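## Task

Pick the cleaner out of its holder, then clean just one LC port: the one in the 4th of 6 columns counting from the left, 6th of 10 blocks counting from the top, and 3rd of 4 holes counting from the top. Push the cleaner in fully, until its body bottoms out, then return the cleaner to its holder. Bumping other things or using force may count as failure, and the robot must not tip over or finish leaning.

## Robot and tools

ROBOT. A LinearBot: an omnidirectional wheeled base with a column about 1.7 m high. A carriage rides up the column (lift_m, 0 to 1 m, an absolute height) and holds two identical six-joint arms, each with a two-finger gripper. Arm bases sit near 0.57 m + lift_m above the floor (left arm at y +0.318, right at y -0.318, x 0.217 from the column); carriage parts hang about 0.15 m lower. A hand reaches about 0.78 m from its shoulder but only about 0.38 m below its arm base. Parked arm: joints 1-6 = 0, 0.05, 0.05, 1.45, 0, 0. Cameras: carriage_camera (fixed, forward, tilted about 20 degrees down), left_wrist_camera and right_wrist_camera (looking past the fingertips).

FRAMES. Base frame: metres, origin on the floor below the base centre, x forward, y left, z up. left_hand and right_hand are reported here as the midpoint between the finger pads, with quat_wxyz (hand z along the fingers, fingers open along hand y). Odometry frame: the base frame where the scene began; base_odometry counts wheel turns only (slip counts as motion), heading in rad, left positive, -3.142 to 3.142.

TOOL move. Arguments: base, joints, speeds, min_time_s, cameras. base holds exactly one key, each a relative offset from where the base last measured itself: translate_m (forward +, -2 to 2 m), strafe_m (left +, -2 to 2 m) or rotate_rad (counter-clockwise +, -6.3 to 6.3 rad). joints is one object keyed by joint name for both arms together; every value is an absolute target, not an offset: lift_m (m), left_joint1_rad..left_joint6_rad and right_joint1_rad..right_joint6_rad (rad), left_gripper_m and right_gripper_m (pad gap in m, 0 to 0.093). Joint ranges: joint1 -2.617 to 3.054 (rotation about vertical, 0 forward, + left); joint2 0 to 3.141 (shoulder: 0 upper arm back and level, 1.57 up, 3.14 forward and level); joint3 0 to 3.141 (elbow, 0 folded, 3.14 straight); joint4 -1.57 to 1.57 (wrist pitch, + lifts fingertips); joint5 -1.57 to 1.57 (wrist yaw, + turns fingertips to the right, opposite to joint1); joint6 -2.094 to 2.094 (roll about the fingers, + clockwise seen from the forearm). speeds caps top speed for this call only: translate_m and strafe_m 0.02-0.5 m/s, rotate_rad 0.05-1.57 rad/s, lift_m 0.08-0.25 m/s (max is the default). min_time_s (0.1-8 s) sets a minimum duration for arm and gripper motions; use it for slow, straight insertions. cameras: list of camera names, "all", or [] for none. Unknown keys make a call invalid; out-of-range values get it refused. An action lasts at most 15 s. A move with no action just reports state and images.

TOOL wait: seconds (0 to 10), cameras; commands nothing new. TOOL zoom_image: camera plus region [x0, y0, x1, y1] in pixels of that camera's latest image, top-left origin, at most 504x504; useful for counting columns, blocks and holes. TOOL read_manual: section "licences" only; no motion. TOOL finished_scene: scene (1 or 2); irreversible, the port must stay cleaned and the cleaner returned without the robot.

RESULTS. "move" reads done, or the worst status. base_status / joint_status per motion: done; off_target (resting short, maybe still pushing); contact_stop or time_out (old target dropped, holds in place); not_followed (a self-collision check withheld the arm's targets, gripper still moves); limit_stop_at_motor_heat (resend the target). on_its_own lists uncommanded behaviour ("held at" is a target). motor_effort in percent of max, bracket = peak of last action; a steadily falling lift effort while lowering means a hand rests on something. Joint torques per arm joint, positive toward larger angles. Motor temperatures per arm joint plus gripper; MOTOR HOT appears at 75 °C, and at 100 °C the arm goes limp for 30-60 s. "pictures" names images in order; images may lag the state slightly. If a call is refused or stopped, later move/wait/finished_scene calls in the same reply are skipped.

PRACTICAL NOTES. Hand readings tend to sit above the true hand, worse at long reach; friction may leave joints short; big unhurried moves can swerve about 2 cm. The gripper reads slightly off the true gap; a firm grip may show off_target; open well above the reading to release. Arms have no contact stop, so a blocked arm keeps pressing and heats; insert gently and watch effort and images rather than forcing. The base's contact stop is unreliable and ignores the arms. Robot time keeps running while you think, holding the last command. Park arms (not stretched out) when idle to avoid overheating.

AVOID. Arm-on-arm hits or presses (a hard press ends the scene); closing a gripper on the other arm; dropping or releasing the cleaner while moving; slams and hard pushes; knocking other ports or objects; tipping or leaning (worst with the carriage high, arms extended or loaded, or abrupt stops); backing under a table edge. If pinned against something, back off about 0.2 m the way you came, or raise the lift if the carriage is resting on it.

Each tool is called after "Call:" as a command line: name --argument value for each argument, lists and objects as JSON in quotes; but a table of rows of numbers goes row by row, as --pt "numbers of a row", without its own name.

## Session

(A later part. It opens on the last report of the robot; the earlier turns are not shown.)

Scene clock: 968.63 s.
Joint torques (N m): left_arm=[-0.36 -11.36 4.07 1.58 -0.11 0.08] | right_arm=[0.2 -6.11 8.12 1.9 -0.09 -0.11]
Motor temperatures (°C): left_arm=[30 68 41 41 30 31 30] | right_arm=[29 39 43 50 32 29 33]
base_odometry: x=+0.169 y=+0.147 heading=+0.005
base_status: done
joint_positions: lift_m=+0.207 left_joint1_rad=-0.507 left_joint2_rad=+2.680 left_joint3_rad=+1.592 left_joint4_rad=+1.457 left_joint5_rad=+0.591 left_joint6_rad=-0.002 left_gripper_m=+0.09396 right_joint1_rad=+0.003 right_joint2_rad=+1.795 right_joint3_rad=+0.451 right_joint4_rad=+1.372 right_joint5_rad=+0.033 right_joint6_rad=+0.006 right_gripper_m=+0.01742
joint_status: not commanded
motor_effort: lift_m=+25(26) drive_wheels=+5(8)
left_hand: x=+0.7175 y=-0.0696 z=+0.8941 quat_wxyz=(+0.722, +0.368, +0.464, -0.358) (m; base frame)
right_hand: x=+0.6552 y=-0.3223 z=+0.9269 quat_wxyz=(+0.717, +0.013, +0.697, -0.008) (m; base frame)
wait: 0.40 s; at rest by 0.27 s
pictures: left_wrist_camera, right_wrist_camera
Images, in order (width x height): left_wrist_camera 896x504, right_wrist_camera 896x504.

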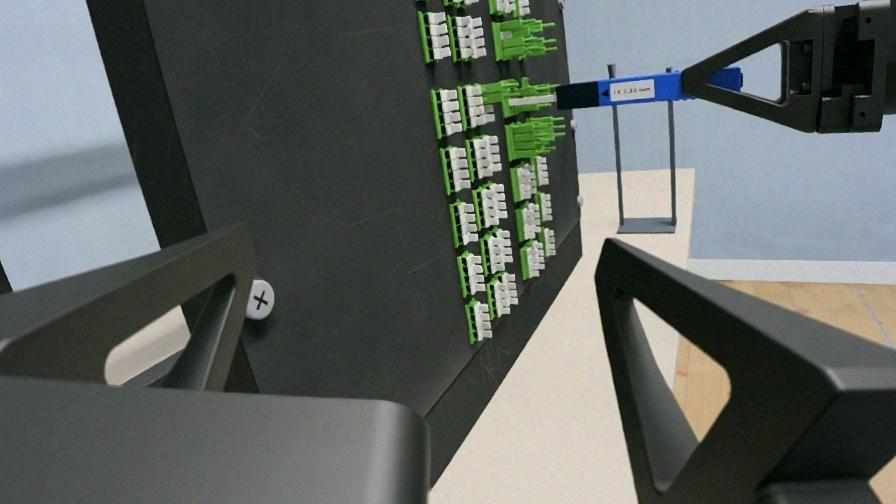

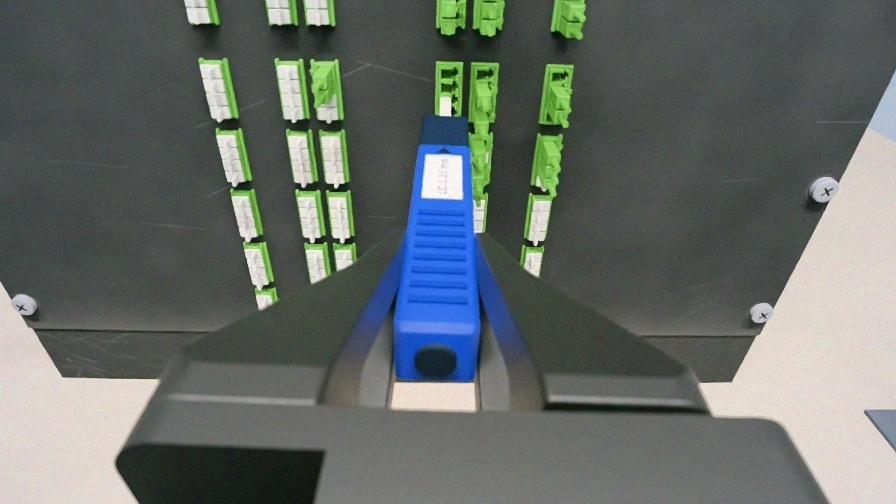

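Call:
move --joints '{"lift_m": 0.2088}' --cameras '[]'

Call:
move --base '{"translate_m": 0.003}' --speeds '{"translate_m": 0.02}' --cameras '[]'

Call:
wait --seconds 0.4 --cameras '["right_wrist_camera", "left_wrist_camera"]'

Call:
zoom_image --camera "left_wrist_camera" --region '[480, 60, 600, 130]'

Scene clock: 982.20 s.
Joint torques (N m): left_arm=[-0.36 -11.34 4.18 1.58 -0.11 0.09] | right_arm=[0.2 -6.08 8.03 1.91 -0.1 -0.11]
Motor temperatures (°C): left_arm=[30 68 41 41 30 31 30] | right_arm=[29 39 44 49 32 29 33]
move: done
base_odometry: x=+0.169 y=+0.147 heading=+0.005
base_status: not commanded
joint_positions: lift_m=+0.208 left_joint1_rad=-0.507 left_joint2_rad=+2.681 left_joint3_rad=+1.591 left_joint4_rad=+1.457 left_joint5_rad=+0.591 left_joint6_rad=-0.002 left_gripper_m=+0.09396 right_joint1_rad=+0.003 right_joint2_rad=+1.795 right_joint3_rad=+0.451 right_joint4_rad=+1.369 right_joint5_rad=+0.033 right_joint6_rad=+0.006 right_gripper_m=+0.01742
joint_status: all done
motor_effort: lift_m=+26(28) drive_wheels=+5(5)
left_hand: x=+0.7174 y=-0.0696 z=+0.8948 quat_wxyz=(+0.721, +0.368, +0.465, -0.358) (m; base frame)
right_hand: x=+0.6552 y=-0.3223 z=+0.9277 quat_wxyz=(+0.716, +0.013, +0.698, -0.008) (m; base frame)
pictures: none
No camera images: "cameras" was empty.

Scene clock: 982.83 s.
Joint torques (N m): left_arm=[-0.27 -11.4 4.19 1.58 -0.11 0.08] | right_arm=[0.25 -6.05 8.85 1.8 -0.1 -0.11]
Motor temperatures (°C): left_arm=[30 68 41 41 30 31 30] | right_arm=[29 39 44 49 32 29 33]
move: done
base_odometry: x=+0.172 y=+0.147 heading=+0.005
base_status: done
joint_positions: lift_m=+0.208 left_joint1_rad=-0.507 left_joint2_rad=+2.681 left_joint3_rad=+1.591 left_joint4_rad=+1.457 left_joint5_rad=+0.591 left_joint6_rad=-0.002 left_gripper_m=+0.09396 right_joint1_rad=+0.003 right_joint2_rad=+1.795 right_joint3_rad=+0.441 right_joint4_rad=+1.381 right_joint5_rad=+0.033 right_joint6_rad=+0.006 right_gripper_m=+0.01742
joint_status: not commanded
motor_effort: lift_m=+26(26) drive_wheels=+5(14)
left_hand: x=+0.7174 y=-0.0696 z=+0.8948 quat_wxyz=(+0.721, +0.368, +0.465, -0.358) (m; base frame)
right_hand: x=+0.6529 y=-0.3224 z=+0.9269 quat_wxyz=(+0.716, +0.013, +0.698, -0.008) (m; base frame)
pictures: none
No camera images: "cameras" was empty.

Scene clock: 983.23 s.
Joint torques (N m): left_arm=[-0.34 -11.45 4.19 1.58 -0.11 0.07] | right_arm=[0.18 -6.01 8.87 1.79 -0.1 -0.11]
Motor temperatures (°C): left_arm=[30 68 41 41 30 31 30] | right_arm=[29 39 44 49 32 29 33]
base_odometry: x=+0.172 y=+0.147 heading=+0.005
base_status: done
joint_positions: lift_m=+0.208 left_joint1_rad=-0.507 left_joint2_rad=+2.681 left_joint3_rad=+1.591 left_joint4_rad=+1.457 left_joint5_rad=+0.591 left_joint6_rad=-0.002 left_gripper_m=+0.09396 right_joint1_rad=+0.003 right_joint2_rad=+1.795 right_joint3_rad=+0.441 right_joint4_rad=+1.381 right_joint5_rad=+0.033 right_joint6_rad=+0.006 right_gripper_m=+0.01742
joint_status: not commanded
motor_effort: lift_m=+25(26) drive_wheels=+5(14)
left_hand: x=+0.7174 y=-0.0696 z=+0.8948 quat_wxyz=(+0.721, +0.368, +0.465, -0.358) (m; base frame)
right_hand: x=+0.6529 y=-0.3224 z=+0.9269 quat_wxyz=(+0.716, +0.013, +0.698, -0.008) (m; base frame)
wait: 0.40 s; at rest by 0.27 s
pictures: left_wrist_camera, right_wrist_camera
Images, in order (width x height): left_wrist_camera 896x504, right_wrist_camera 896x504.

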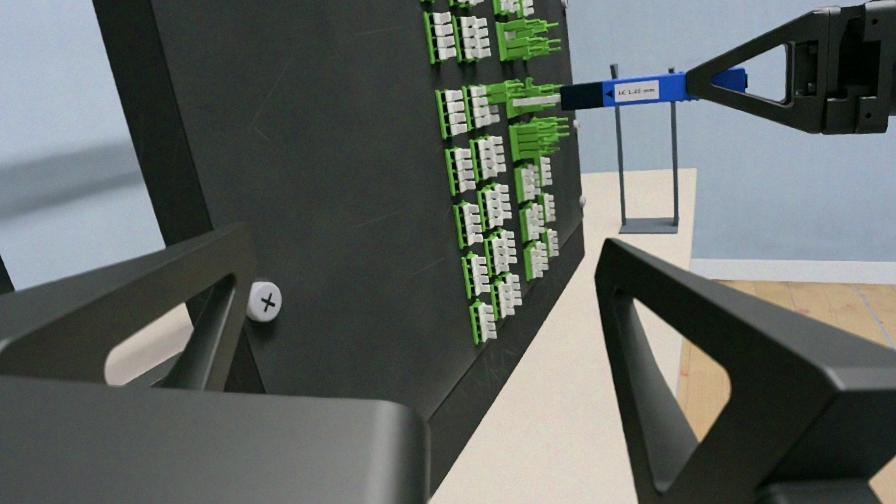

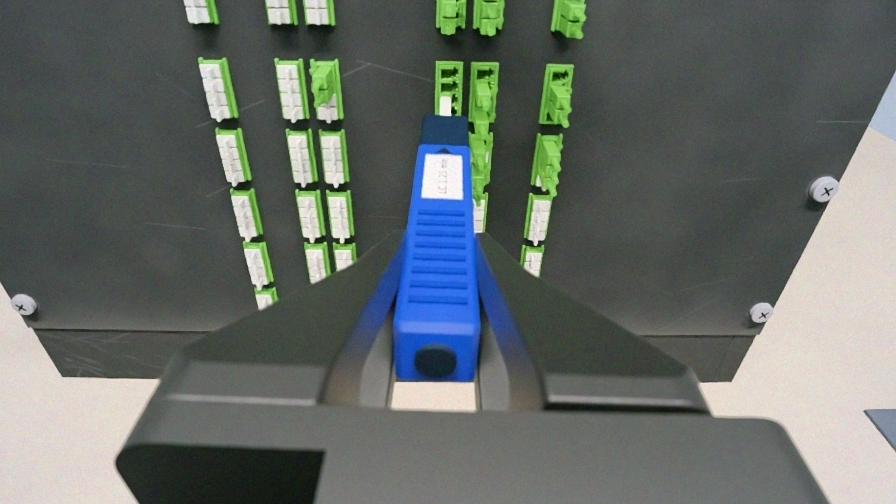

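Scaled by 4.200 from the camera's 896x504 image, which has a finer 1280x720 frame.

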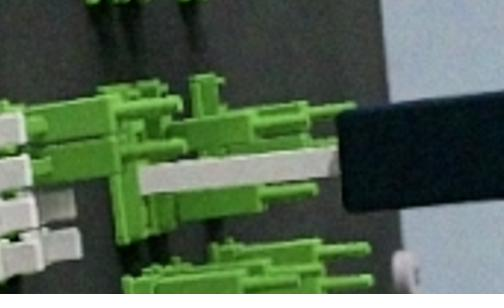

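Call:
zoom_image --camera "right_wrist_camera" --region '[420, 60, 510, 150]'

Call:
zoom_image --camera "left_wrist_camera" --region '[530, 70, 590, 120]'

Scaled by 5.600 from the camera's 896x504 image, which has a finer 1280x720 frame.

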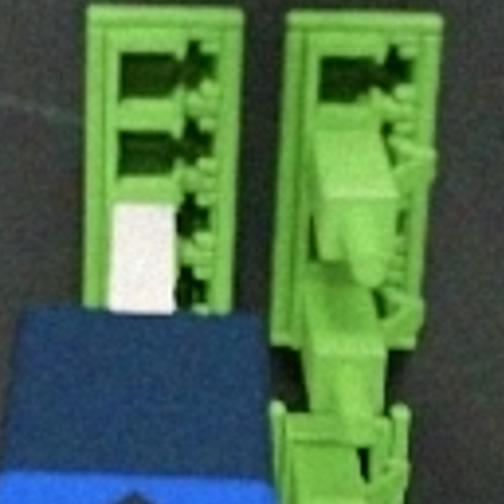

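Scaled by 8.400 from the camera's 896x504 image, which has a finer 1280x720 frame.

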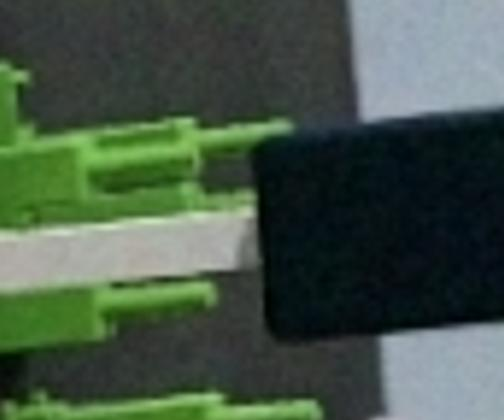

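Call:
move --joints '{"lift_m": 0.2096}' --cameras '[]'

Call:
move --base '{"translate_m": 0.003}' --speeds '{"translate_m": 0.02}' --cameras '[]'

Call:
wait --seconds 0.4 --cameras '["right_wrist_camera", "left_wrist_camera"]'

Call:
zoom_image --camera "left_wrist_camera" --region '[490, 60, 610, 130]'

Call:
zoom_image --camera "right_wrist_camera" --region '[410, 56, 480, 126]'

Scene clock: 1019.00 s.
Joint torques (N m): left_arm=[-0.39 -11.38 4.19 1.57 -0.11 0.09] | right_arm=[0.06 -6.04 8.9 1.82 -0.09 -0.11]
Motor temperatures (°C): left_arm=[30 68 41 41 30 31 30] | right_arm=[29 39 47 48 32 29 33]
move: done
base_odometry: x=+0.172 y=+0.147 heading=+0.005
base_status: not commanded
joint_positions: lift_m=+0.209 left_joint1_rad=-0.507 left_joint2_rad=+2.681 left_joint3_rad=+1.591 left_joint4_rad=+1.457 left_joint5_rad=+0.591 left_joint6_rad=-0.002 left_gripper_m=+0.09396 right_joint1_rad=+0.003 right_joint2_rad=+1.795 right_joint3_rad=+0.441 right_joint4_rad=+1.379 right_joint5_rad=+0.033 right_joint6_rad=+0.006 right_gripper_m=+0.01742
joint_status: all done
motor_effort: lift_m=+26(28) drive_wheels=+5(5)
left_hand: x=+0.7174 y=-0.0696 z=+0.8957 quat_wxyz=(+0.722, +0.368, +0.465, -0.358) (m; base frame)
right_hand: x=+0.6529 y=-0.3224 z=+0.9274 quat_wxyz=(+0.716, +0.013, +0.698, -0.008) (m; base frame)
pictures: none
No camera images: "cameras" was empty.

Scene clock: 1019.63 s.
Joint torques (N m): left_arm=[-0.36 -11.38 4.18 1.6 -0.11 0.08] | right_arm=[0.21 -5.97 9.57 1.71 -0.11 -0.11]
Motor temperatures (°C): left_arm=[30 68 41 41 30 31 30] | right_arm=[29 39 47 48 32 29 33]
move: done
base_odometry: x=+0.175 y=+0.147 heading=+0.005
base_status: done
joint_positions: lift_m=+0.209 left_joint1_rad=-0.507 left_joint2_rad=+2.681 left_joint3_rad=+1.591 left_joint4_rad=+1.457 left_joint5_rad=+0.591 left_joint6_rad=-0.002 left_gripper_m=+0.09396 right_joint1_rad=+0.003 right_joint2_rad=+1.795 right_joint3_rad=+0.430 right_joint4_rad=+1.391 right_joint5_rad=+0.033 right_joint6_rad=+0.006 right_gripper_m=+0.01742
joint_status: not commanded
motor_effort: lift_m=+26(26) drive_wheels=+6(12)
left_hand: x=+0.7174 y=-0.0696 z=+0.8957 quat_wxyz=(+0.722, +0.368, +0.465, -0.358) (m; base frame)
right_hand: x=+0.6506 y=-0.3225 z=+0.9266 quat_wxyz=(+0.716, +0.013, +0.698, -0.009) (m; base frame)
pictures: none
No camera images: "cameras" was empty.

Scene clock: 1020.03 s.
Joint torques (N m): left_arm=[-0.29 -11.4 4.18 1.58 -0.11 0.08] | right_arm=[0.2 -5.96 9.59 1.71 -0.11 -0.11]
Motor temperatures (°C): left_arm=[30 68 41 41 30 31 30] | right_arm=[29 39 47 48 32 29 33]
base_odometry: x=+0.175 y=+0.147 heading=+0.005
base_status: done
joint_positions: lift_m=+0.209 left_joint1_rad=-0.507 left_joint2_rad=+2.681 left_joint3_rad=+1.591 left_joint4_rad=+1.457 left_joint5_rad=+0.591 left_joint6_rad=-0.002 left_gripper_m=+0.09396 right_joint1_rad=+0.003 right_joint2_rad=+1.795 right_joint3_rad=+0.430 right_joint4_rad=+1.391 right_joint5_rad=+0.033 right_joint6_rad=+0.006 right_gripper_m=+0.01742
joint_status: not commanded
motor_effort: lift_m=+25(26) drive_wheels=+6(12)
left_hand: x=+0.7174 y=-0.0696 z=+0.8957 quat_wxyz=(+0.722, +0.368, +0.465, -0.358) (m; base frame)
right_hand: x=+0.6506 y=-0.3225 z=+0.9266 quat_wxyz=(+0.716, +0.013, +0.698, -0.009) (m; base frame)
wait: 0.40 s; at rest by 0.27 s
pictures: left_wrist_camera, right_wrist_camera
Images, in order (width x height): left_wrist_camera 896x504, right_wrist_camera 896x504.

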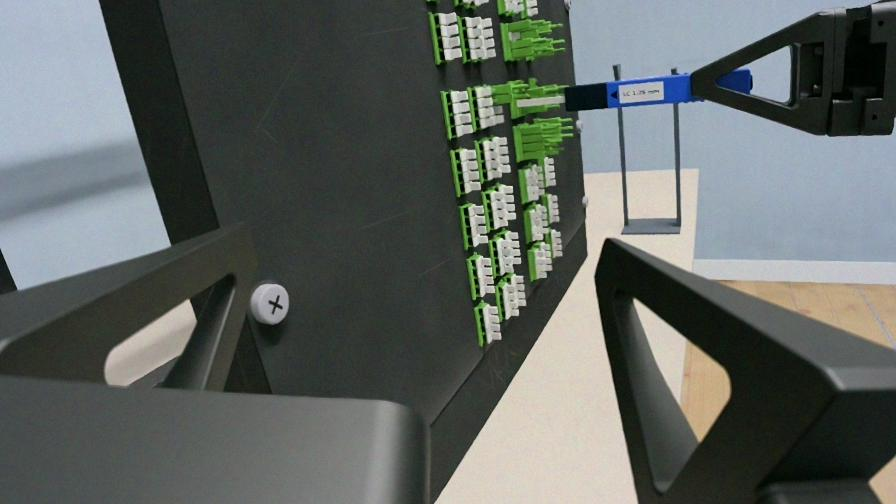

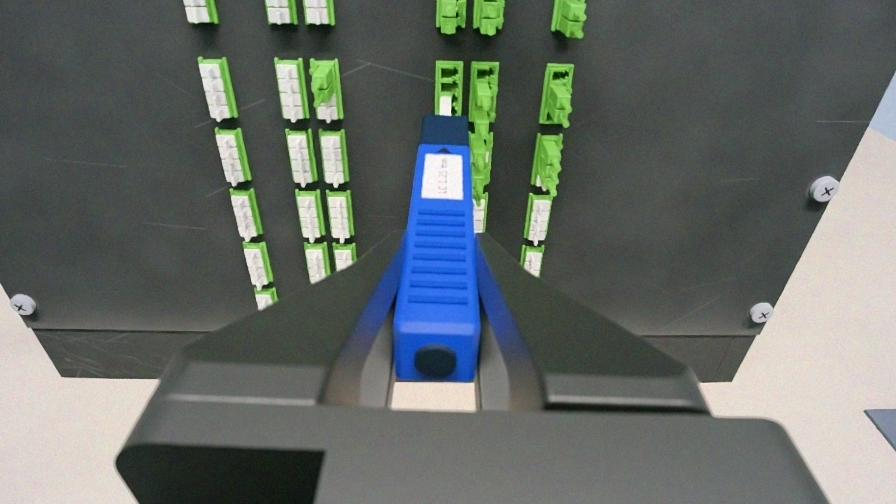

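Scaled by 4.200 from the camera's 896x504 image, which has a finer 1280x720 frame.

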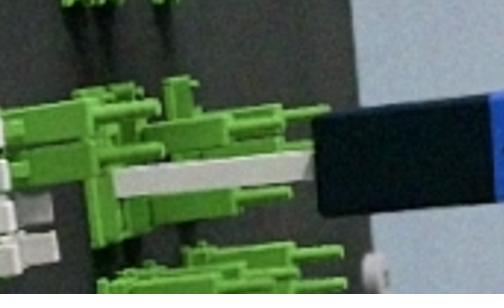

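Scaled by 7.200 from the camera's 896x504 image, which has a finer 1280x720 frame.

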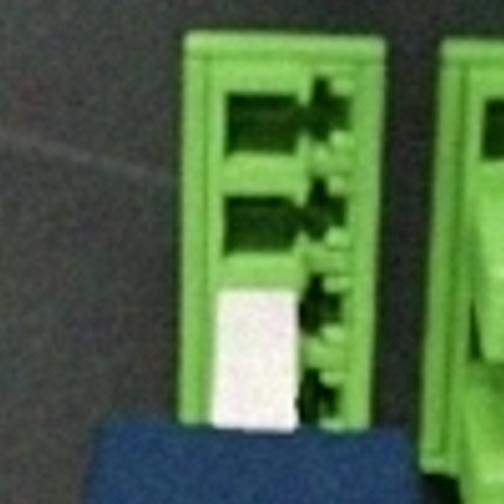

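Call:
move --base '{"translate_m": -0.004}' --speeds '{"translate_m": 0.02}' --joints '{"lift_m": 0.2084}' --cameras '[]'

Call:
move --base '{"translate_m": -0.004}' --speeds '{"translate_m": 0.02}' --joints '{"lift_m": 0.2072}' --cameras '[]'

Call:
move --base '{"translate_m": -0.004}' --speeds '{"translate_m": 0.02}' --joints '{"lift_m": 0.2060}' --cameras '[]'

Call:
move --base '{"translate_m": -0.004}' --speeds '{"translate_m": 0.02}' --joints '{"lift_m": 0.2051}' --cameras '["right_wrist_camera", "left_wrist_camera"]'

Call:
zoom_image --camera "left_wrist_camera" --region '[470, 60, 590, 130]'

Call:
zoom_image --camera "right_wrist_camera" --region '[410, 56, 480, 126]'

Scene clock: 1042.30 s.
Joint torques (N m): left_arm=[-0.28 -11.37 4.19 1.58 -0.11 0.08] | right_arm=[0.24 -6.04 8.77 1.82 -0.11 -0.11]
Motor temperatures (°C): left_arm=[30 69 41 41 30 31 30] | right_arm=[29 39 51 46 32 29 33]
move: done
base_odometry: x=+0.170 y=+0.147 heading=+0.005
base_status: done
joint_positions: lift_m=+0.209 left_joint1_rad=-0.507 left_joint2_rad=+2.682 left_joint3_rad=+1.591 left_joint4_rad=+1.457 left_joint5_rad=+0.591 left_joint6_rad=-0.002 left_gripper_m=+0.09396 right_joint1_rad=+0.003 right_joint2_rad=+1.795 right_joint3_rad=+0.442 right_joint4_rad=+1.379 right_joint5_rad=+0.034 right_joint6_rad=+0.006 right_gripper_m=+0.01742
joint_status: all done
motor_effort: lift_m=+20(20) drive_wheels=+3(8)
left_hand: x=+0.7174 y=-0.0696 z=+0.8947 quat_wxyz=(+0.721, +0.368, +0.465, -0.358) (m; base frame)
right_hand: x=+0.6532 y=-0.3225 z=+0.9271 quat_wxyz=(+0.716, +0.013, +0.698, -0.009) (m; base frame)
pictures: none
No camera images: "cameras" was empty.

Scene clock: 1042.87 s.
Joint torques (N m): left_arm=[-0.36 -11.64 4.3 1.58 -0.1 0.09] | right_arm=[0.21 -6.12 7.66 1.98 -0.11 -0.11]
Motor temperatures (°C): left_arm=[30 69 41 41 30 31 30] | right_arm=[29 39 51 46 32 29 33]
move: done
base_odometry: x=+0.166 y=+0.147 heading=+0.005
base_status: done
joint_positions: lift_m=+0.208 left_joint1_rad=-0.507 left_joint2_rad=+2.683 left_joint3_rad=+1.589 left_joint4_rad=+1.457 left_joint5_rad=+0.590 left_joint6_rad=-0.002 left_gripper_m=+0.09396 right_joint1_rad=+0.003 right_joint2_rad=+1.795 right_joint3_rad=+0.457 right_joint4_rad=+1.362 right_joint5_rad=+0.034 right_joint6_rad=+0.006 right_gripper_m=+0.01742
joint_status: all done
motor_effort: lift_m=+19(20) drive_wheels=+2(5)
left_hand: x=+0.7173 y=-0.0694 z=+0.8927 quat_wxyz=(+0.721, +0.368, +0.466, -0.358) (m; base frame)
right_hand: x=+0.6567 y=-0.3225 z=+0.9276 quat_wxyz=(+0.716, +0.013, +0.698, -0.009) (m; base frame)
pictures: none
No camera images: "cameras" was empty.

Scene clock: 1043.53 s.
Joint torques (N m): left_arm=[-0.32 -11.69 4.27 1.59 -0.11 0.07] | right_arm=[0.21 -6.22 6.82 2.12 -0.1 -0.11]
Motor temperatures (°C): left_arm=[30 70 41 41 30 31 30] | right_arm=[29 39 51 46 32 29 33]
move: done
base_odometry: x=+0.162 y=+0.147 heading=+0.005
base_status: done
joint_positions: lift_m=+0.206 left_joint1_rad=-0.508 left_joint2_rad=+2.684 left_joint3_rad=+1.589 left_joint4_rad=+1.457 left_joint5_rad=+0.590 left_joint6_rad=-0.002 left_gripper_m=+0.09396 right_joint1_rad=+0.003 right_joint2_rad=+1.795 right_joint3_rad=+0.469 right_joint4_rad=+1.351 right_joint5_rad=+0.034 right_joint6_rad=+0.006 right_gripper_m=+0.01742
joint_status: all done
motor_effort: lift_m=+19(20) drive_wheels=+1(4)
left_hand: x=+0.7169 y=-0.0700 z=+0.8905 quat_wxyz=(+0.720, +0.368, +0.467, -0.359) (m; base frame)
right_hand: x=+0.6593 y=-0.3225 z=+0.9279 quat_wxyz=(+0.716, +0.013, +0.698, -0.009) (m; base frame)
pictures: none
No camera images: "cameras" was empty.

Scene clock: 1044.10 s.
Joint torques (N m): left_arm=[-0.25 -11.75 4.25 1.6 -0.11 0.07] | right_arm=[0.23 -6.23 6.61 2.14 -0.11 -0.11]
Motor temperatures (°C): left_arm=[30 70 41 41 30 31 30] | right_arm=[29 39 51 46 32 29 33]
move: done
base_odometry: x=+0.158 y=+0.147 heading=+0.005
base_status: done
joint_positions: lift_m=+0.206 left_joint1_rad=-0.508 left_joint2_rad=+2.685 left_joint3_rad=+1.589 left_joint4_rad=+1.455 left_joint5_rad=+0.590 left_joint6_rad=-0.002 left_gripper_m=+0.09396 right_joint1_rad=+0.003 right_joint2_rad=+1.795 right_joint3_rad=+0.473 right_joint4_rad=+1.349 right_joint5_rad=+0.034 right_joint6_rad=+0.006 right_gripper_m=+0.01742
joint_status: all done
motor_effort: lift_m=+19(20) drive_wheels=+2(10)
left_hand: x=+0.7170 y=-0.0700 z=+0.8889 quat_wxyz=(+0.719, +0.368, +0.467, -0.359) (m; base frame)
right_hand: x=+0.6601 y=-0.3225 z=+0.9277 quat_wxyz=(+0.716, +0.013, +0.698, -0.009) (m; base frame)
pictures: left_wrist_camera, right_wrist_camera
Images, in order (width x height): left_wrist_camera 896x504, right_wrist_camera 896x504.

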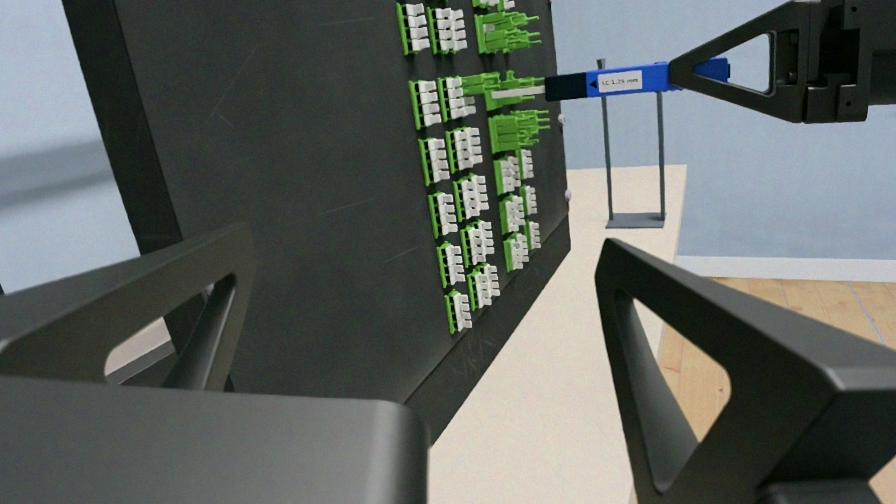

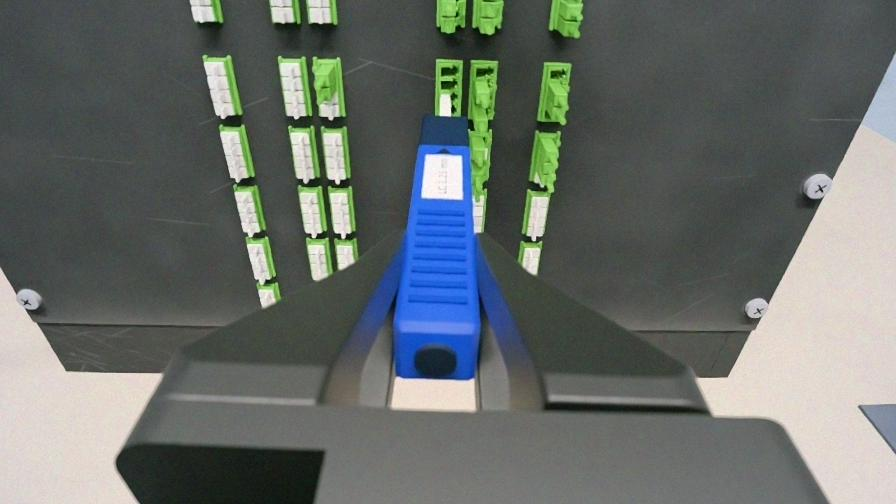

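Scaled by 4.200 from the camera's 896x504 image, which has a finer 1280x720 frame.

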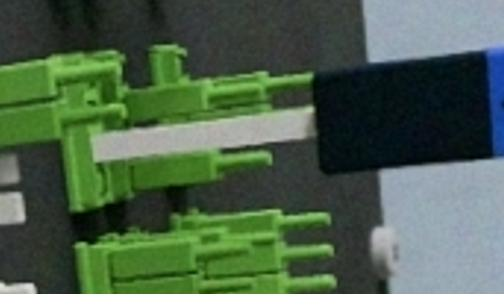

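Scaled by 7.200 from the camera's 896x504 image, which has a finer 1280x720 frame.

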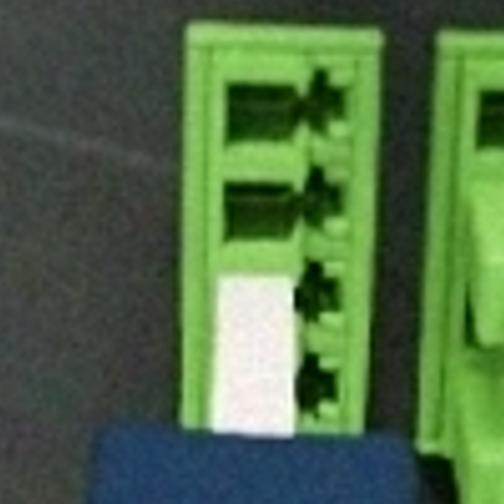

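Call:
move --base '{"translate_m": -0.012}' --speeds '{"translate_m": 0.03}' --cameras '["right_wrist_camera"]'

Call:
zoom_image --camera "right_wrist_camera" --region '[410, 56, 480, 126]'

Scene clock: 1049.30 s.
Joint torques (N m): left_arm=[-0.24 -11.74 4.25 1.59 -0.12 0.08] | right_arm=[0.17 -6.31 5.64 2.31 -0.11 -0.11]
Motor temperatures (°C): left_arm=[30 71 41 41 30 31 30] | right_arm=[29 39 50 46 32 29 33]
move: done
base_odometry: x=+0.146 y=+0.146 heading=+0.005
base_status: done
joint_positions: lift_m=+0.206 left_joint1_rad=-0.509 left_joint2_rad=+2.685 left_joint3_rad=+1.589 left_joint4_rad=+1.455 left_joint5_rad=+0.590 left_joint6_rad=-0.002 left_gripper_m=+0.09396 right_joint1_rad=+0.003 right_joint2_rad=+1.795 right_joint3_rad=+0.487 right_joint4_rad=+1.332 right_joint5_rad=+0.034 right_joint6_rad=+0.006 right_gripper_m=+0.01742
joint_status: not commanded
motor_effort: lift_m=+19(19) drive_wheels=+2(10)
left_hand: x=+0.7168 y=-0.0702 z=+0.8889 quat_wxyz=(+0.719, +0.368, +0.467, -0.359) (m; base frame)
right_hand: x=+0.6633 y=-0.3225 z=+0.9287 quat_wxyz=(+0.715, +0.013, +0.699, -0.009) (m; base frame)
pictures: right_wrist_camera
Images, in order (width x height): right_wrist_camera 896x504.

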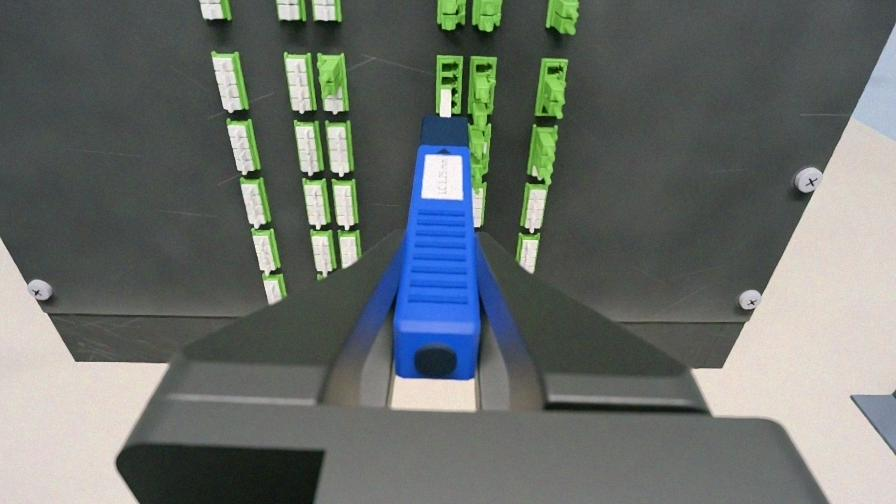

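Scaled by 7.200 from the camera's 896x504 image, which has a finer 1280x720 frame.

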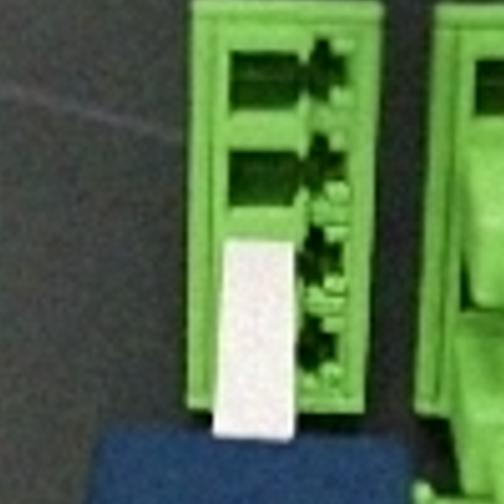

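Call:
move --base '{"translate_m": -0.015}' --speeds '{"translate_m": 0.03}' --cameras '["right_wrist_camera"]'

Call:
zoom_image --camera "right_wrist_camera" --region '[410, 40, 480, 126]'

Scene clock: 1052.20 s.
Joint torques (N m): left_arm=[-0.21 -11.7 4.26 1.59 -0.11 0.08] | right_arm=[0.16 -6.3 5.49 2.34 -0.11 -0.11]
Motor temperatures (°C): left_arm=[30 72 41 41 30 31 30] | right_arm=[29 39 50 46 32 29 33]
move: done
base_odometry: x=+0.131 y=+0.146 heading=+0.004
base_status: done
joint_positions: lift_m=+0.206 left_joint1_rad=-0.509 left_joint2_rad=+2.685 left_joint3_rad=+1.589 left_joint4_rad=+1.455 left_joint5_rad=+0.590 left_joint6_rad=-0.002 left_gripper_m=+0.09396 right_joint1_rad=+0.003 right_joint2_rad=+1.795 right_joint3_rad=+0.488 right_joint4_rad=+1.329 right_joint5_rad=+0.034 right_joint6_rad=+0.006 right_gripper_m=+0.01742
joint_status: not commanded
motor_effort: lift_m=+19(19) drive_wheels=+2(12)
left_hand: x=+0.7165 y=-0.0706 z=+0.8889 quat_wxyz=(+0.719, +0.368, +0.467, -0.359) (m; base frame)
right_hand: x=+0.6635 y=-0.3225 z=+0.9285 quat_wxyz=(+0.715, +0.013, +0.699, -0.009) (m; base frame)
pictures: right_wrist_camera
Images, in order (width x height): right_wrist_camera 896x504.

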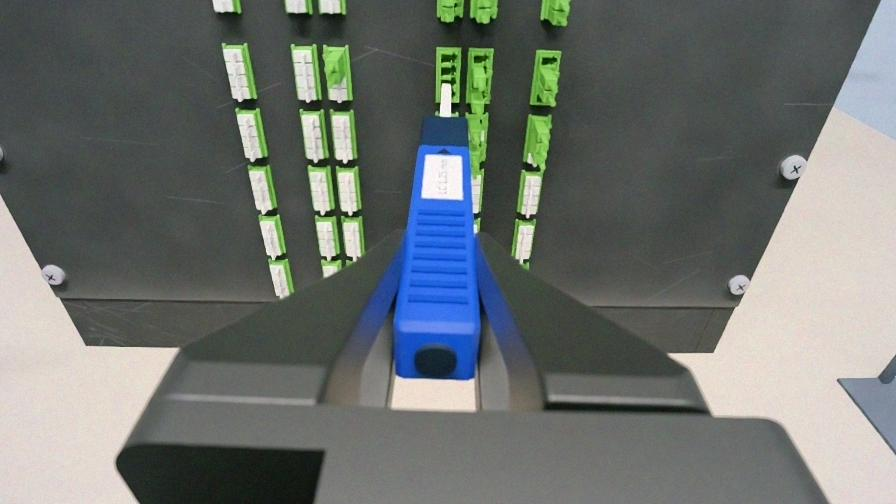

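Scaled by 5.860 from the camera's 896x504 image, which has a finer 1280x720 frame.

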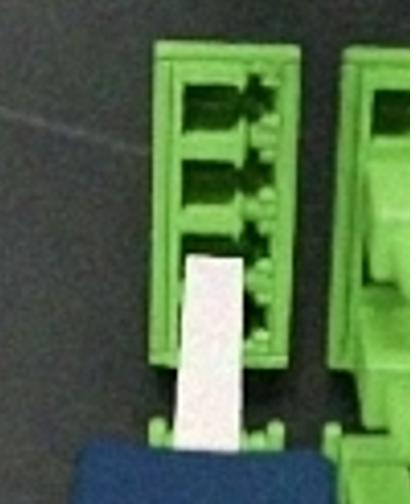

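Call:
move --base '{"translate_m": -0.17}' --speeds '{"translate_m": 0.1}' --cameras '[]'

Call:
move --joints '{"left_joint1_rad": -0.51, "left_joint2_rad": 1.6, "left_joint3_rad": 0.8, "left_joint4_rad": 1.0, "left_joint5_rad": 0.62}' --min_time_s 2 --cameras '["right_wrist_camera", "carriage_camera"]'

Scene clock: 1056.90 s.
Joint torques (N m): left_arm=[-0.06 -11.69 4.26 1.6 -0.1 0.08] | right_arm=[0.17 -6.28 5.49 2.34 -0.11 -0.11]
Motor temperatures (°C): left_arm=[30 73 41 41 30 31 30] | right_arm=[29 39 49 47 32 29 33]
move: done
base_odometry: x=-0.039 y=+0.146 heading=+0.004
base_status: done
joint_positions: lift_m=+0.206 left_joint1_rad=-0.511 left_joint2_rad=+2.685 left_joint3_rad=+1.589 left_joint4_rad=+1.455 left_joint5_rad=+0.590 left_joint6_rad=-0.002 left_gripper_m=+0.09396 right_joint1_rad=+0.003 right_joint2_rad=+1.795 right_joint3_rad=+0.488 right_joint4_rad=+1.329 right_joint5_rad=+0.034 right_joint6_rad=+0.006 right_gripper_m=+0.01742
joint_status: not commanded
motor_effort: lift_m=+19(19) drive_wheels=-2(11)
left_hand: x=+0.7161 y=-0.0712 z=+0.8889 quat_wxyz=(+0.719, +0.368, +0.467, -0.359) (m; base frame)
right_hand: x=+0.6635 y=-0.3225 z=+0.9284 quat_wxyz=(+0.715, +0.013, +0.699, -0.009) (m; base frame)
pictures: none
No camera images: "cameras" was empty.

Scene clock: 1059.20 s.
Joint torques (N m): left_arm=[-0.09 -8.1 5.05 1.57 0.21 0.09] | right_arm=[0.2 -6.3 5.52 2.35 -0.11 -0.11]
Motor temperatures (°C): left_arm=[30 73 41 41 30 31 30] | right_arm=[29 39 49 47 32 29 33]
move: done
base_odometry: x=-0.039 y=+0.146 heading=+0.004
base_status: not commanded
joint_positions: lift_m=+0.206 left_joint1_rad=-0.511 left_joint2_rad=+1.624 left_joint3_rad=+0.816 left_joint4_rad=+1.013 left_joint5_rad=+0.606 left_joint6_rad=-0.002 left_gripper_m=+0.09396 right_joint1_rad=+0.003 right_joint2_rad=+1.795 right_joint3_rad=+0.488 right_joint4_rad=+1.329 right_joint5_rad=+0.034 right_joint6_rad=+0.006 right_gripper_m=+0.01742
joint_status: all done
motor_effort: lift_m=+19(19) drive_wheels=-1(2)
left_hand: x=+0.5685 y=+0.0088 z=+1.0584 quat_wxyz=(+0.669, +0.376, +0.525, -0.370) (m; base frame)
right_hand: x=+0.6635 y=-0.3225 z=+0.9283 quat_wxyz=(+0.715, +0.013, +0.699, -0.009) (m; base frame)
pictures: carriage_camera, right_wrist_camera
Images, in order (width x height): carriage_camera 896x504, right_wrist_camera 896x504.

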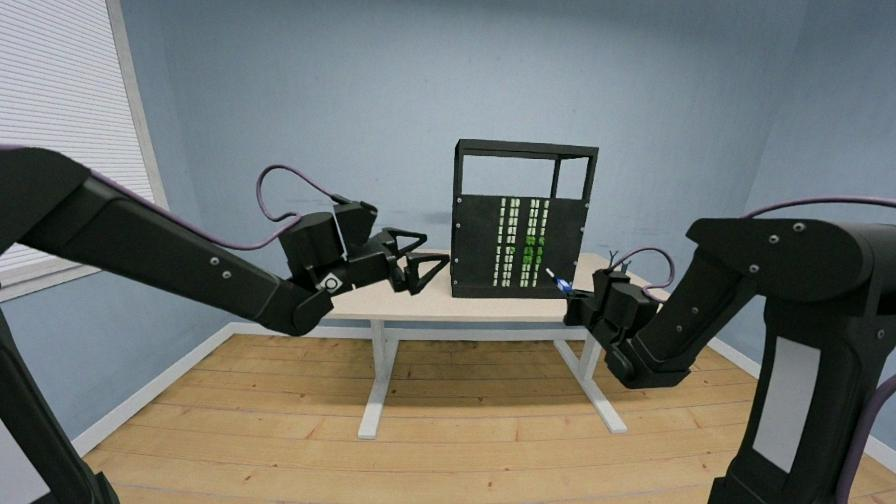

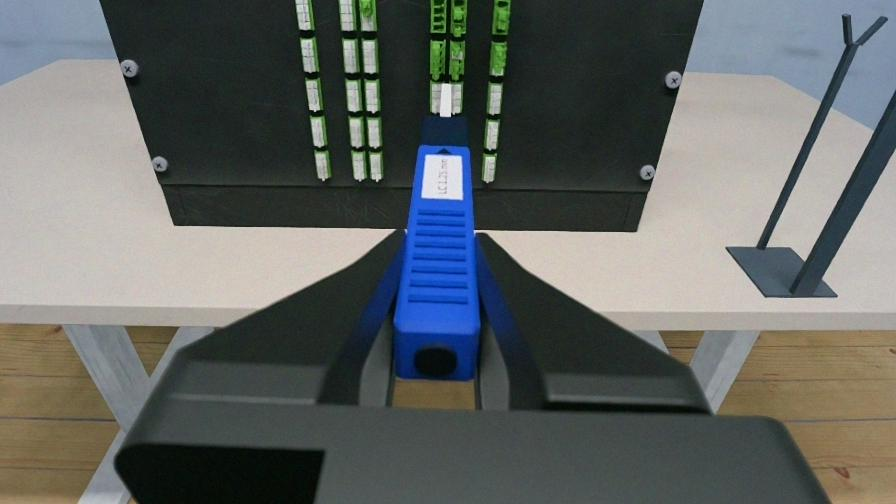

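Call:
move --base '{"strafe_m": -0.335}' --joints '{"lift_m": 0.262, "left_joint1_rad": -0.2}' --speeds '{"strafe_m": 0.2, "lift_m": 0.1}' --min_time_s 1.5 --cameras '[]'

Call:
move --joints '{"left_joint1_rad": 0, "left_joint2_rad": 0.05, "left_joint3_rad": 0.05, "left_joint4_rad": 1.45, "left_joint5_rad": 0, "left_joint6_rad": 0}' --min_time_s 2.5 --cameras '["right_wrist_camera"]'

Scene clock: 1068.17 s.
Joint torques (N m): left_arm=[0.51 -7.5 5.52 1.65 0.18 0.09] | right_arm=[0.13 -6.37 5.38 2.39 -0.11 -0.11]
Motor temperatures (°C): left_arm=[30 71 41 41 30 31 30] | right_arm=[29 39 48 47 32 29 33]
move: done
base_odometry: x=-0.037 y=-0.189 heading=+0.004
base_status: done
joint_positions: lift_m=+0.262 left_joint1_rad=-0.207 left_joint2_rad=+1.617 left_joint3_rad=+0.811 left_joint4_rad=+1.004 left_joint5_rad=+0.611 left_joint6_rad=-0.002 left_gripper_m=+0.09396 right_joint1_rad=+0.003 right_joint2_rad=+1.796 right_joint3_rad=+0.490 right_joint4_rad=+1.324 right_joint5_rad=+0.032 right_joint6_rad=+0.006 right_gripper_m=+0.01742
joint_status: all done
motor_effort: lift_m=+24(29) drive_wheels=-2(9)
left_hand: x=+0.6429 y=+0.1275 z=+1.1132 quat_wxyz=(+0.714, +0.293, +0.578, -0.267) (m; base frame)
right_hand: x=+0.6639 y=-0.3219 z=+0.9838 quat_wxyz=(+0.713, +0.013, +0.701, -0.008) (m; base frame)
pictures: none
No camera images: "cameras" was empty.

Scene clock: 1070.97 s.
Joint torques (N m): left_arm=[0.51 2.7 3.97 -0.13 -0.03 0.1] | right_arm=[0.1 -6.38 5.38 2.4 -0.09 -0.11]
Motor temperatures (°C): left_arm=[30 70 42 41 30 31 30] | right_arm=[29 39 48 47 32 29 33]
move: done
base_odometry: x=-0.037 y=-0.189 heading=+0.004
base_status: not commanded
joint_positions: lift_m=+0.262 left_joint1_rad=-0.007 left_joint2_rad=+0.058 left_joint3_rad=+0.064 left_joint4_rad=+1.436 left_joint5_rad=+0.015 left_joint6_rad=-0.002 left_gripper_m=+0.09396 right_joint1_rad=+0.003 right_joint2_rad=+1.796 right_joint3_rad=+0.490 right_joint4_rad=+1.324 right_joint5_rad=+0.032 right_joint6_rad=+0.006 right_gripper_m=+0.01742
joint_status: all done
motor_effort: lift_m=+25(25) drive_wheels=-2(2)
left_hand: x=+0.2497 y=+0.3150 z=+1.2634 quat_wxyz=(+0.998, +0.008, +0.064, -0.005) (m; base frame)
right_hand: x=+0.6639 y=-0.3218 z=+0.9838 quat_wxyz=(+0.713, +0.012, +0.701, -0.008) (m; base frame)
pictures: right_wrist_camera
Images, in order (width x height): right_wrist_camera 896x504.

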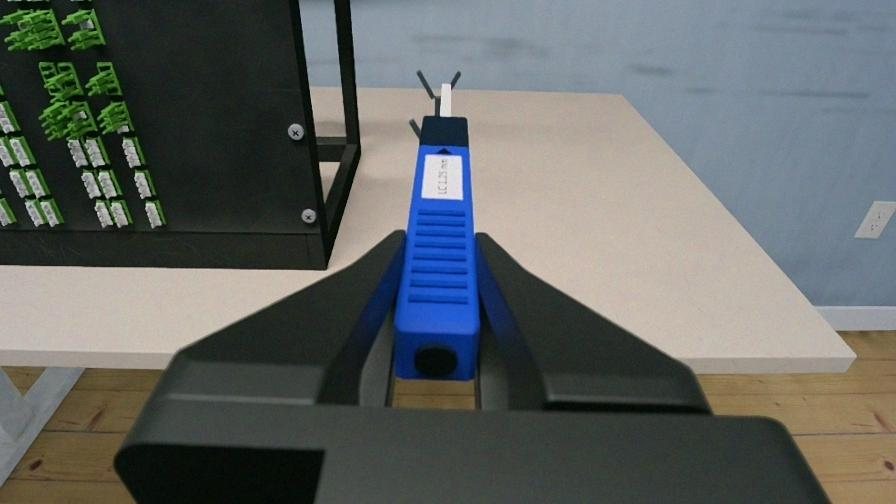

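Call:
move --joints '{"right_joint5_rad": 0.0095}' --cameras '[]'

Call:
move --base '{"translate_m": 0.1}' --speeds '{"translate_m": 0.1}' --joints '{"right_joint5_rad": 0.018}' --cameras '[]'

Call:
wait --seconds 0.4 --cameras '["right_wrist_camera", "carriage_camera"]'

Scene clock: 1075.27 s.
Joint torques (N m): left_arm=[0.46 2.58 3.99 -0.15 0 0.11] | right_arm=[0.13 -6.38 5.42 2.4 -0.16 -0.11]
Motor temperatures (°C): left_arm=[30 68 42 40 30 31 30] | right_arm=[29 39 47 47 32 29 33]
move: done
base_odometry: x=-0.037 y=-0.189 heading=+0.004
base_status: not commanded
joint_positions: lift_m=+0.262 left_joint1_rad=-0.007 left_joint2_rad=+0.058 left_joint3_rad=+0.064 left_joint4_rad=+1.438 left_joint5_rad=+0.013 left_joint6_rad=-0.002 left_gripper_m=+0.09396 right_joint1_rad=+0.003 right_joint2_rad=+1.796 right_joint3_rad=+0.490 right_joint4_rad=+1.324 right_joint5_rad=+0.021 right_joint6_rad=+0.006 right_gripper_m=+0.01742
joint_status: all done
motor_effort: lift_m=+24(25) drive_wheels=-2(2)
left_hand: x=+0.2494 y=+0.3154 z=+1.2634 quat_wxyz=(+0.998, +0.007, +0.063, -0.005) (m; base frame)
right_hand: x=+0.6639 y=-0.3199 z=+0.9838 quat_wxyz=(+0.713, +0.008, +0.701, -0.004) (m; base frame)
pictures: none
No camera images: "cameras" was empty.

Scene clock: 1077.03 s.
Joint torques (N m): left_arm=[0.43 2.69 3.99 -0.19 -0.01 0.09] | right_arm=[0.14 -6.38 5.39 2.4 -0.07 -0.11]
Motor temperatures (°C): left_arm=[30 67 41 40 30 31 30] | right_arm=[29 39 47 47 32 29 33]
move: done
base_odometry: x=+0.063 y=-0.189 heading=+0.004
base_status: done
joint_positions: lift_m=+0.262 left_joint1_rad=-0.007 left_joint2_rad=+0.058 left_joint3_rad=+0.064 left_joint4_rad=+1.442 left_joint5_rad=+0.012 left_joint6_rad=-0.002 left_gripper_m=+0.09396 right_joint1_rad=+0.003 right_joint2_rad=+1.796 right_joint3_rad=+0.490 right_joint4_rad=+1.324 right_joint5_rad=+0.021 right_joint6_rad=+0.006 right_gripper_m=+0.01742
joint_status: all done
motor_effort: lift_m=+25(25) drive_wheels=-3(9)
left_hand: x=+0.2484 y=+0.3155 z=+1.2635 quat_wxyz=(+0.998, +0.006, +0.061, -0.005) (m; base frame)
right_hand: x=+0.6639 y=-0.3199 z=+0.9838 quat_wxyz=(+0.713, +0.008, +0.701, -0.004) (m; base frame)
pictures: none
No camera images: "cameras" was empty.

Scene clock: 1077.43 s.
Joint torques (N m): left_arm=[0.42 2.62 3.96 -0.18 0 0.1] | right_arm=[0.1 -6.38 5.41 2.4 -0.07 -0.11]
Motor temperatures (°C): left_arm=[30 67 41 40 30 31 30] | right_arm=[29 39 47 47 32 29 33]
base_odometry: x=+0.063 y=-0.189 heading=+0.004
base_status: done
joint_positions: lift_m=+0.262 left_joint1_rad=-0.007 left_joint2_rad=+0.058 left_joint3_rad=+0.064 left_joint4_rad=+1.442 left_joint5_rad=+0.012 left_joint6_rad=-0.002 left_gripper_m=+0.09396 right_joint1_rad=+0.003 right_joint2_rad=+1.796 right_joint3_rad=+0.490 right_joint4_rad=+1.324 right_joint5_rad=+0.021 right_joint6_rad=+0.006 right_gripper_m=+0.01742
joint_status: all done
motor_effort: lift_m=+25(25) drive_wheels=-3(9)
left_hand: x=+0.2484 y=+0.3155 z=+1.2635 quat_wxyz=(+0.998, +0.006, +0.061, -0.005) (m; base frame)
right_hand: x=+0.6639 y=-0.3199 z=+0.9838 quat_wxyz=(+0.713, +0.008, +0.701, -0.004) (m; base frame)
wait: 0.40 s; at rest by 0.27 s
pictures: carriage_camera, right_wrist_camera
Images, in order (width x height): carriage_camera 896x504, right_wrist_camera 896x504.

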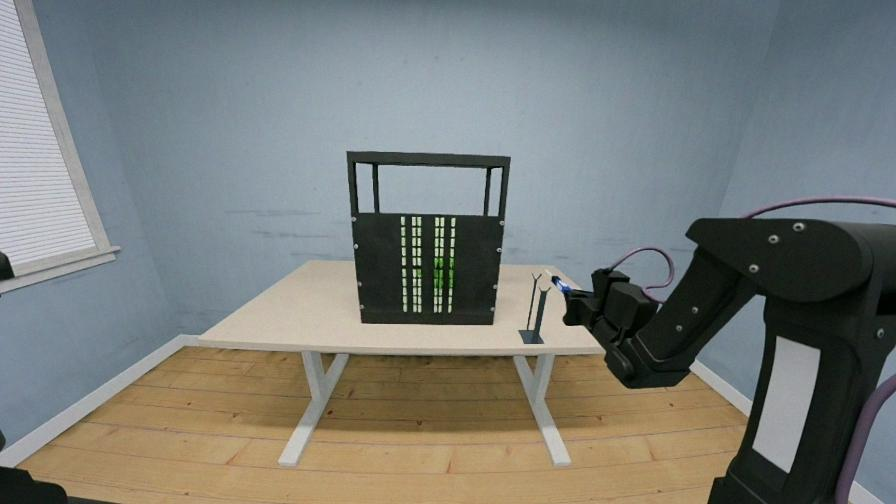

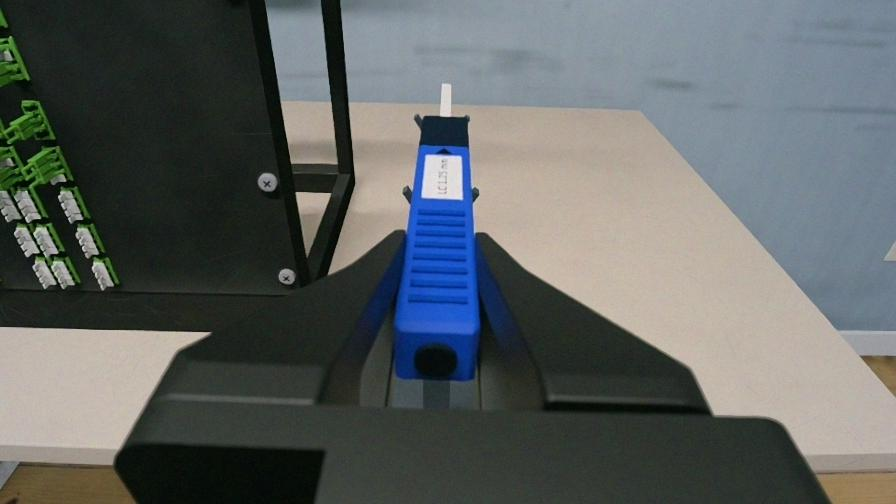

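Call:
move --base '{"translate_m": 0.092}' --speeds '{"translate_m": 0.08}' --cameras '[]'

Call:
wait --seconds 0.4 --cameras '["right_wrist_camera", "carriage_camera"]'

Scene clock: 1084.40 s.
Joint torques (N m): left_arm=[0.5 2.65 4.03 -0.24 -0.01 0.1] | right_arm=[0.09 -6.37 5.39 2.41 -0.07 -0.11]
Motor temperatures (°C): left_arm=[30 64 41 39 30 31 30] | right_arm=[29 39 47 47 32 29 33]
move: done
base_odometry: x=+0.155 y=-0.189 heading=+0.004
base_status: done
joint_positions: lift_m=+0.262 left_joint1_rad=-0.007 left_joint2_rad=+0.058 left_joint3_rad=+0.064 left_joint4_rad=+1.444 left_joint5_rad=+0.012 left_joint6_rad=-0.002 left_gripper_m=+0.09396 right_joint1_rad=+0.003 right_joint2_rad=+1.796 right_joint3_rad=+0.490 right_joint4_rad=+1.324 right_joint5_rad=+0.021 right_joint6_rad=+0.006 right_gripper_m=+0.01742
joint_status: not commanded
motor_effort: lift_m=+24(25) drive_wheels=+1(15)
left_hand: x=+0.2481 y=+0.3155 z=+1.2636 quat_wxyz=(+0.998, +0.006, +0.061, -0.005) (m; base frame)
right_hand: x=+0.6639 y=-0.3199 z=+0.9838 quat_wxyz=(+0.713, +0.008, +0.701, -0.004) (m; base frame)
pictures: none
No camera images: "cameras" was empty.

Scene clock: 1084.80 s.
Joint torques (N m): left_arm=[0.44 2.67 4 -0.21 0 0.1] | right_arm=[0.13 -6.37 5.41 2.39 -0.08 -0.11]
Motor temperatures (°C): left_arm=[30 64 41 39 30 31 30] | right_arm=[29 39 47 47 32 29 33]
base_odometry: x=+0.155 y=-0.189 heading=+0.004
base_status: done
joint_positions: lift_m=+0.262 left_joint1_rad=-0.007 left_joint2_rad=+0.058 left_joint3_rad=+0.064 left_joint4_rad=+1.444 left_joint5_rad=+0.012 left_joint6_rad=-0.002 left_gripper_m=+0.09396 right_joint1_rad=+0.003 right_joint2_rad=+1.796 right_joint3_rad=+0.490 right_joint4_rad=+1.324 right_joint5_rad=+0.021 right_joint6_rad=+0.006 right_gripper_m=+0.01742
joint_status: not commanded
motor_effort: lift_m=+24(25) drive_wheels=+1(15)
left_hand: x=+0.2481 y=+0.3155 z=+1.2636 quat_wxyz=(+0.998, +0.006, +0.061, -0.005) (m; base frame)
right_hand: x=+0.6639 y=-0.3199 z=+0.9838 quat_wxyz=(+0.713, +0.008, +0.701, -0.004) (m; base frame)
wait: 0.40 s; at rest by 0.27 s
pictures: carriage_camera, right_wrist_camera
Images, in order (width x height): carriage_camera 896x504, right_wrist_camera 896x504.

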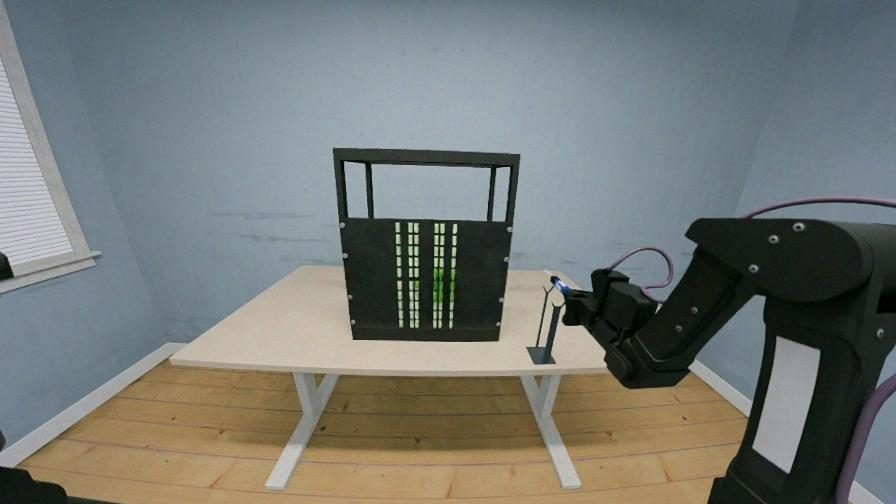

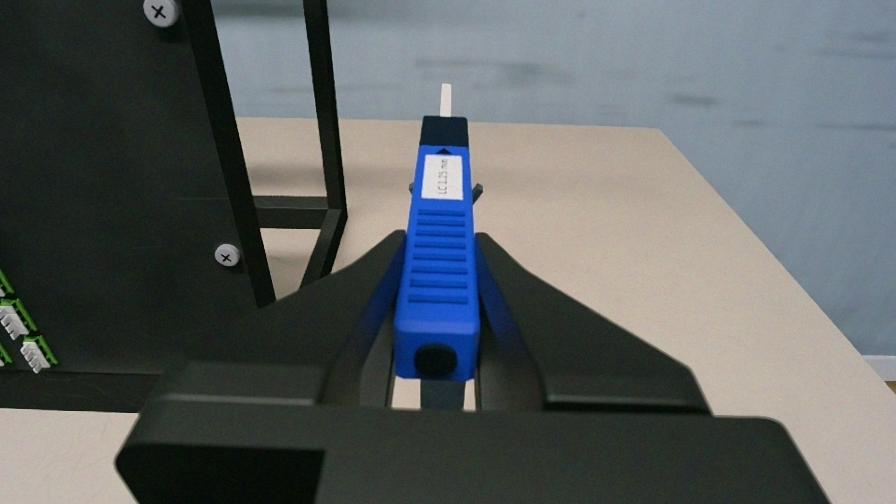

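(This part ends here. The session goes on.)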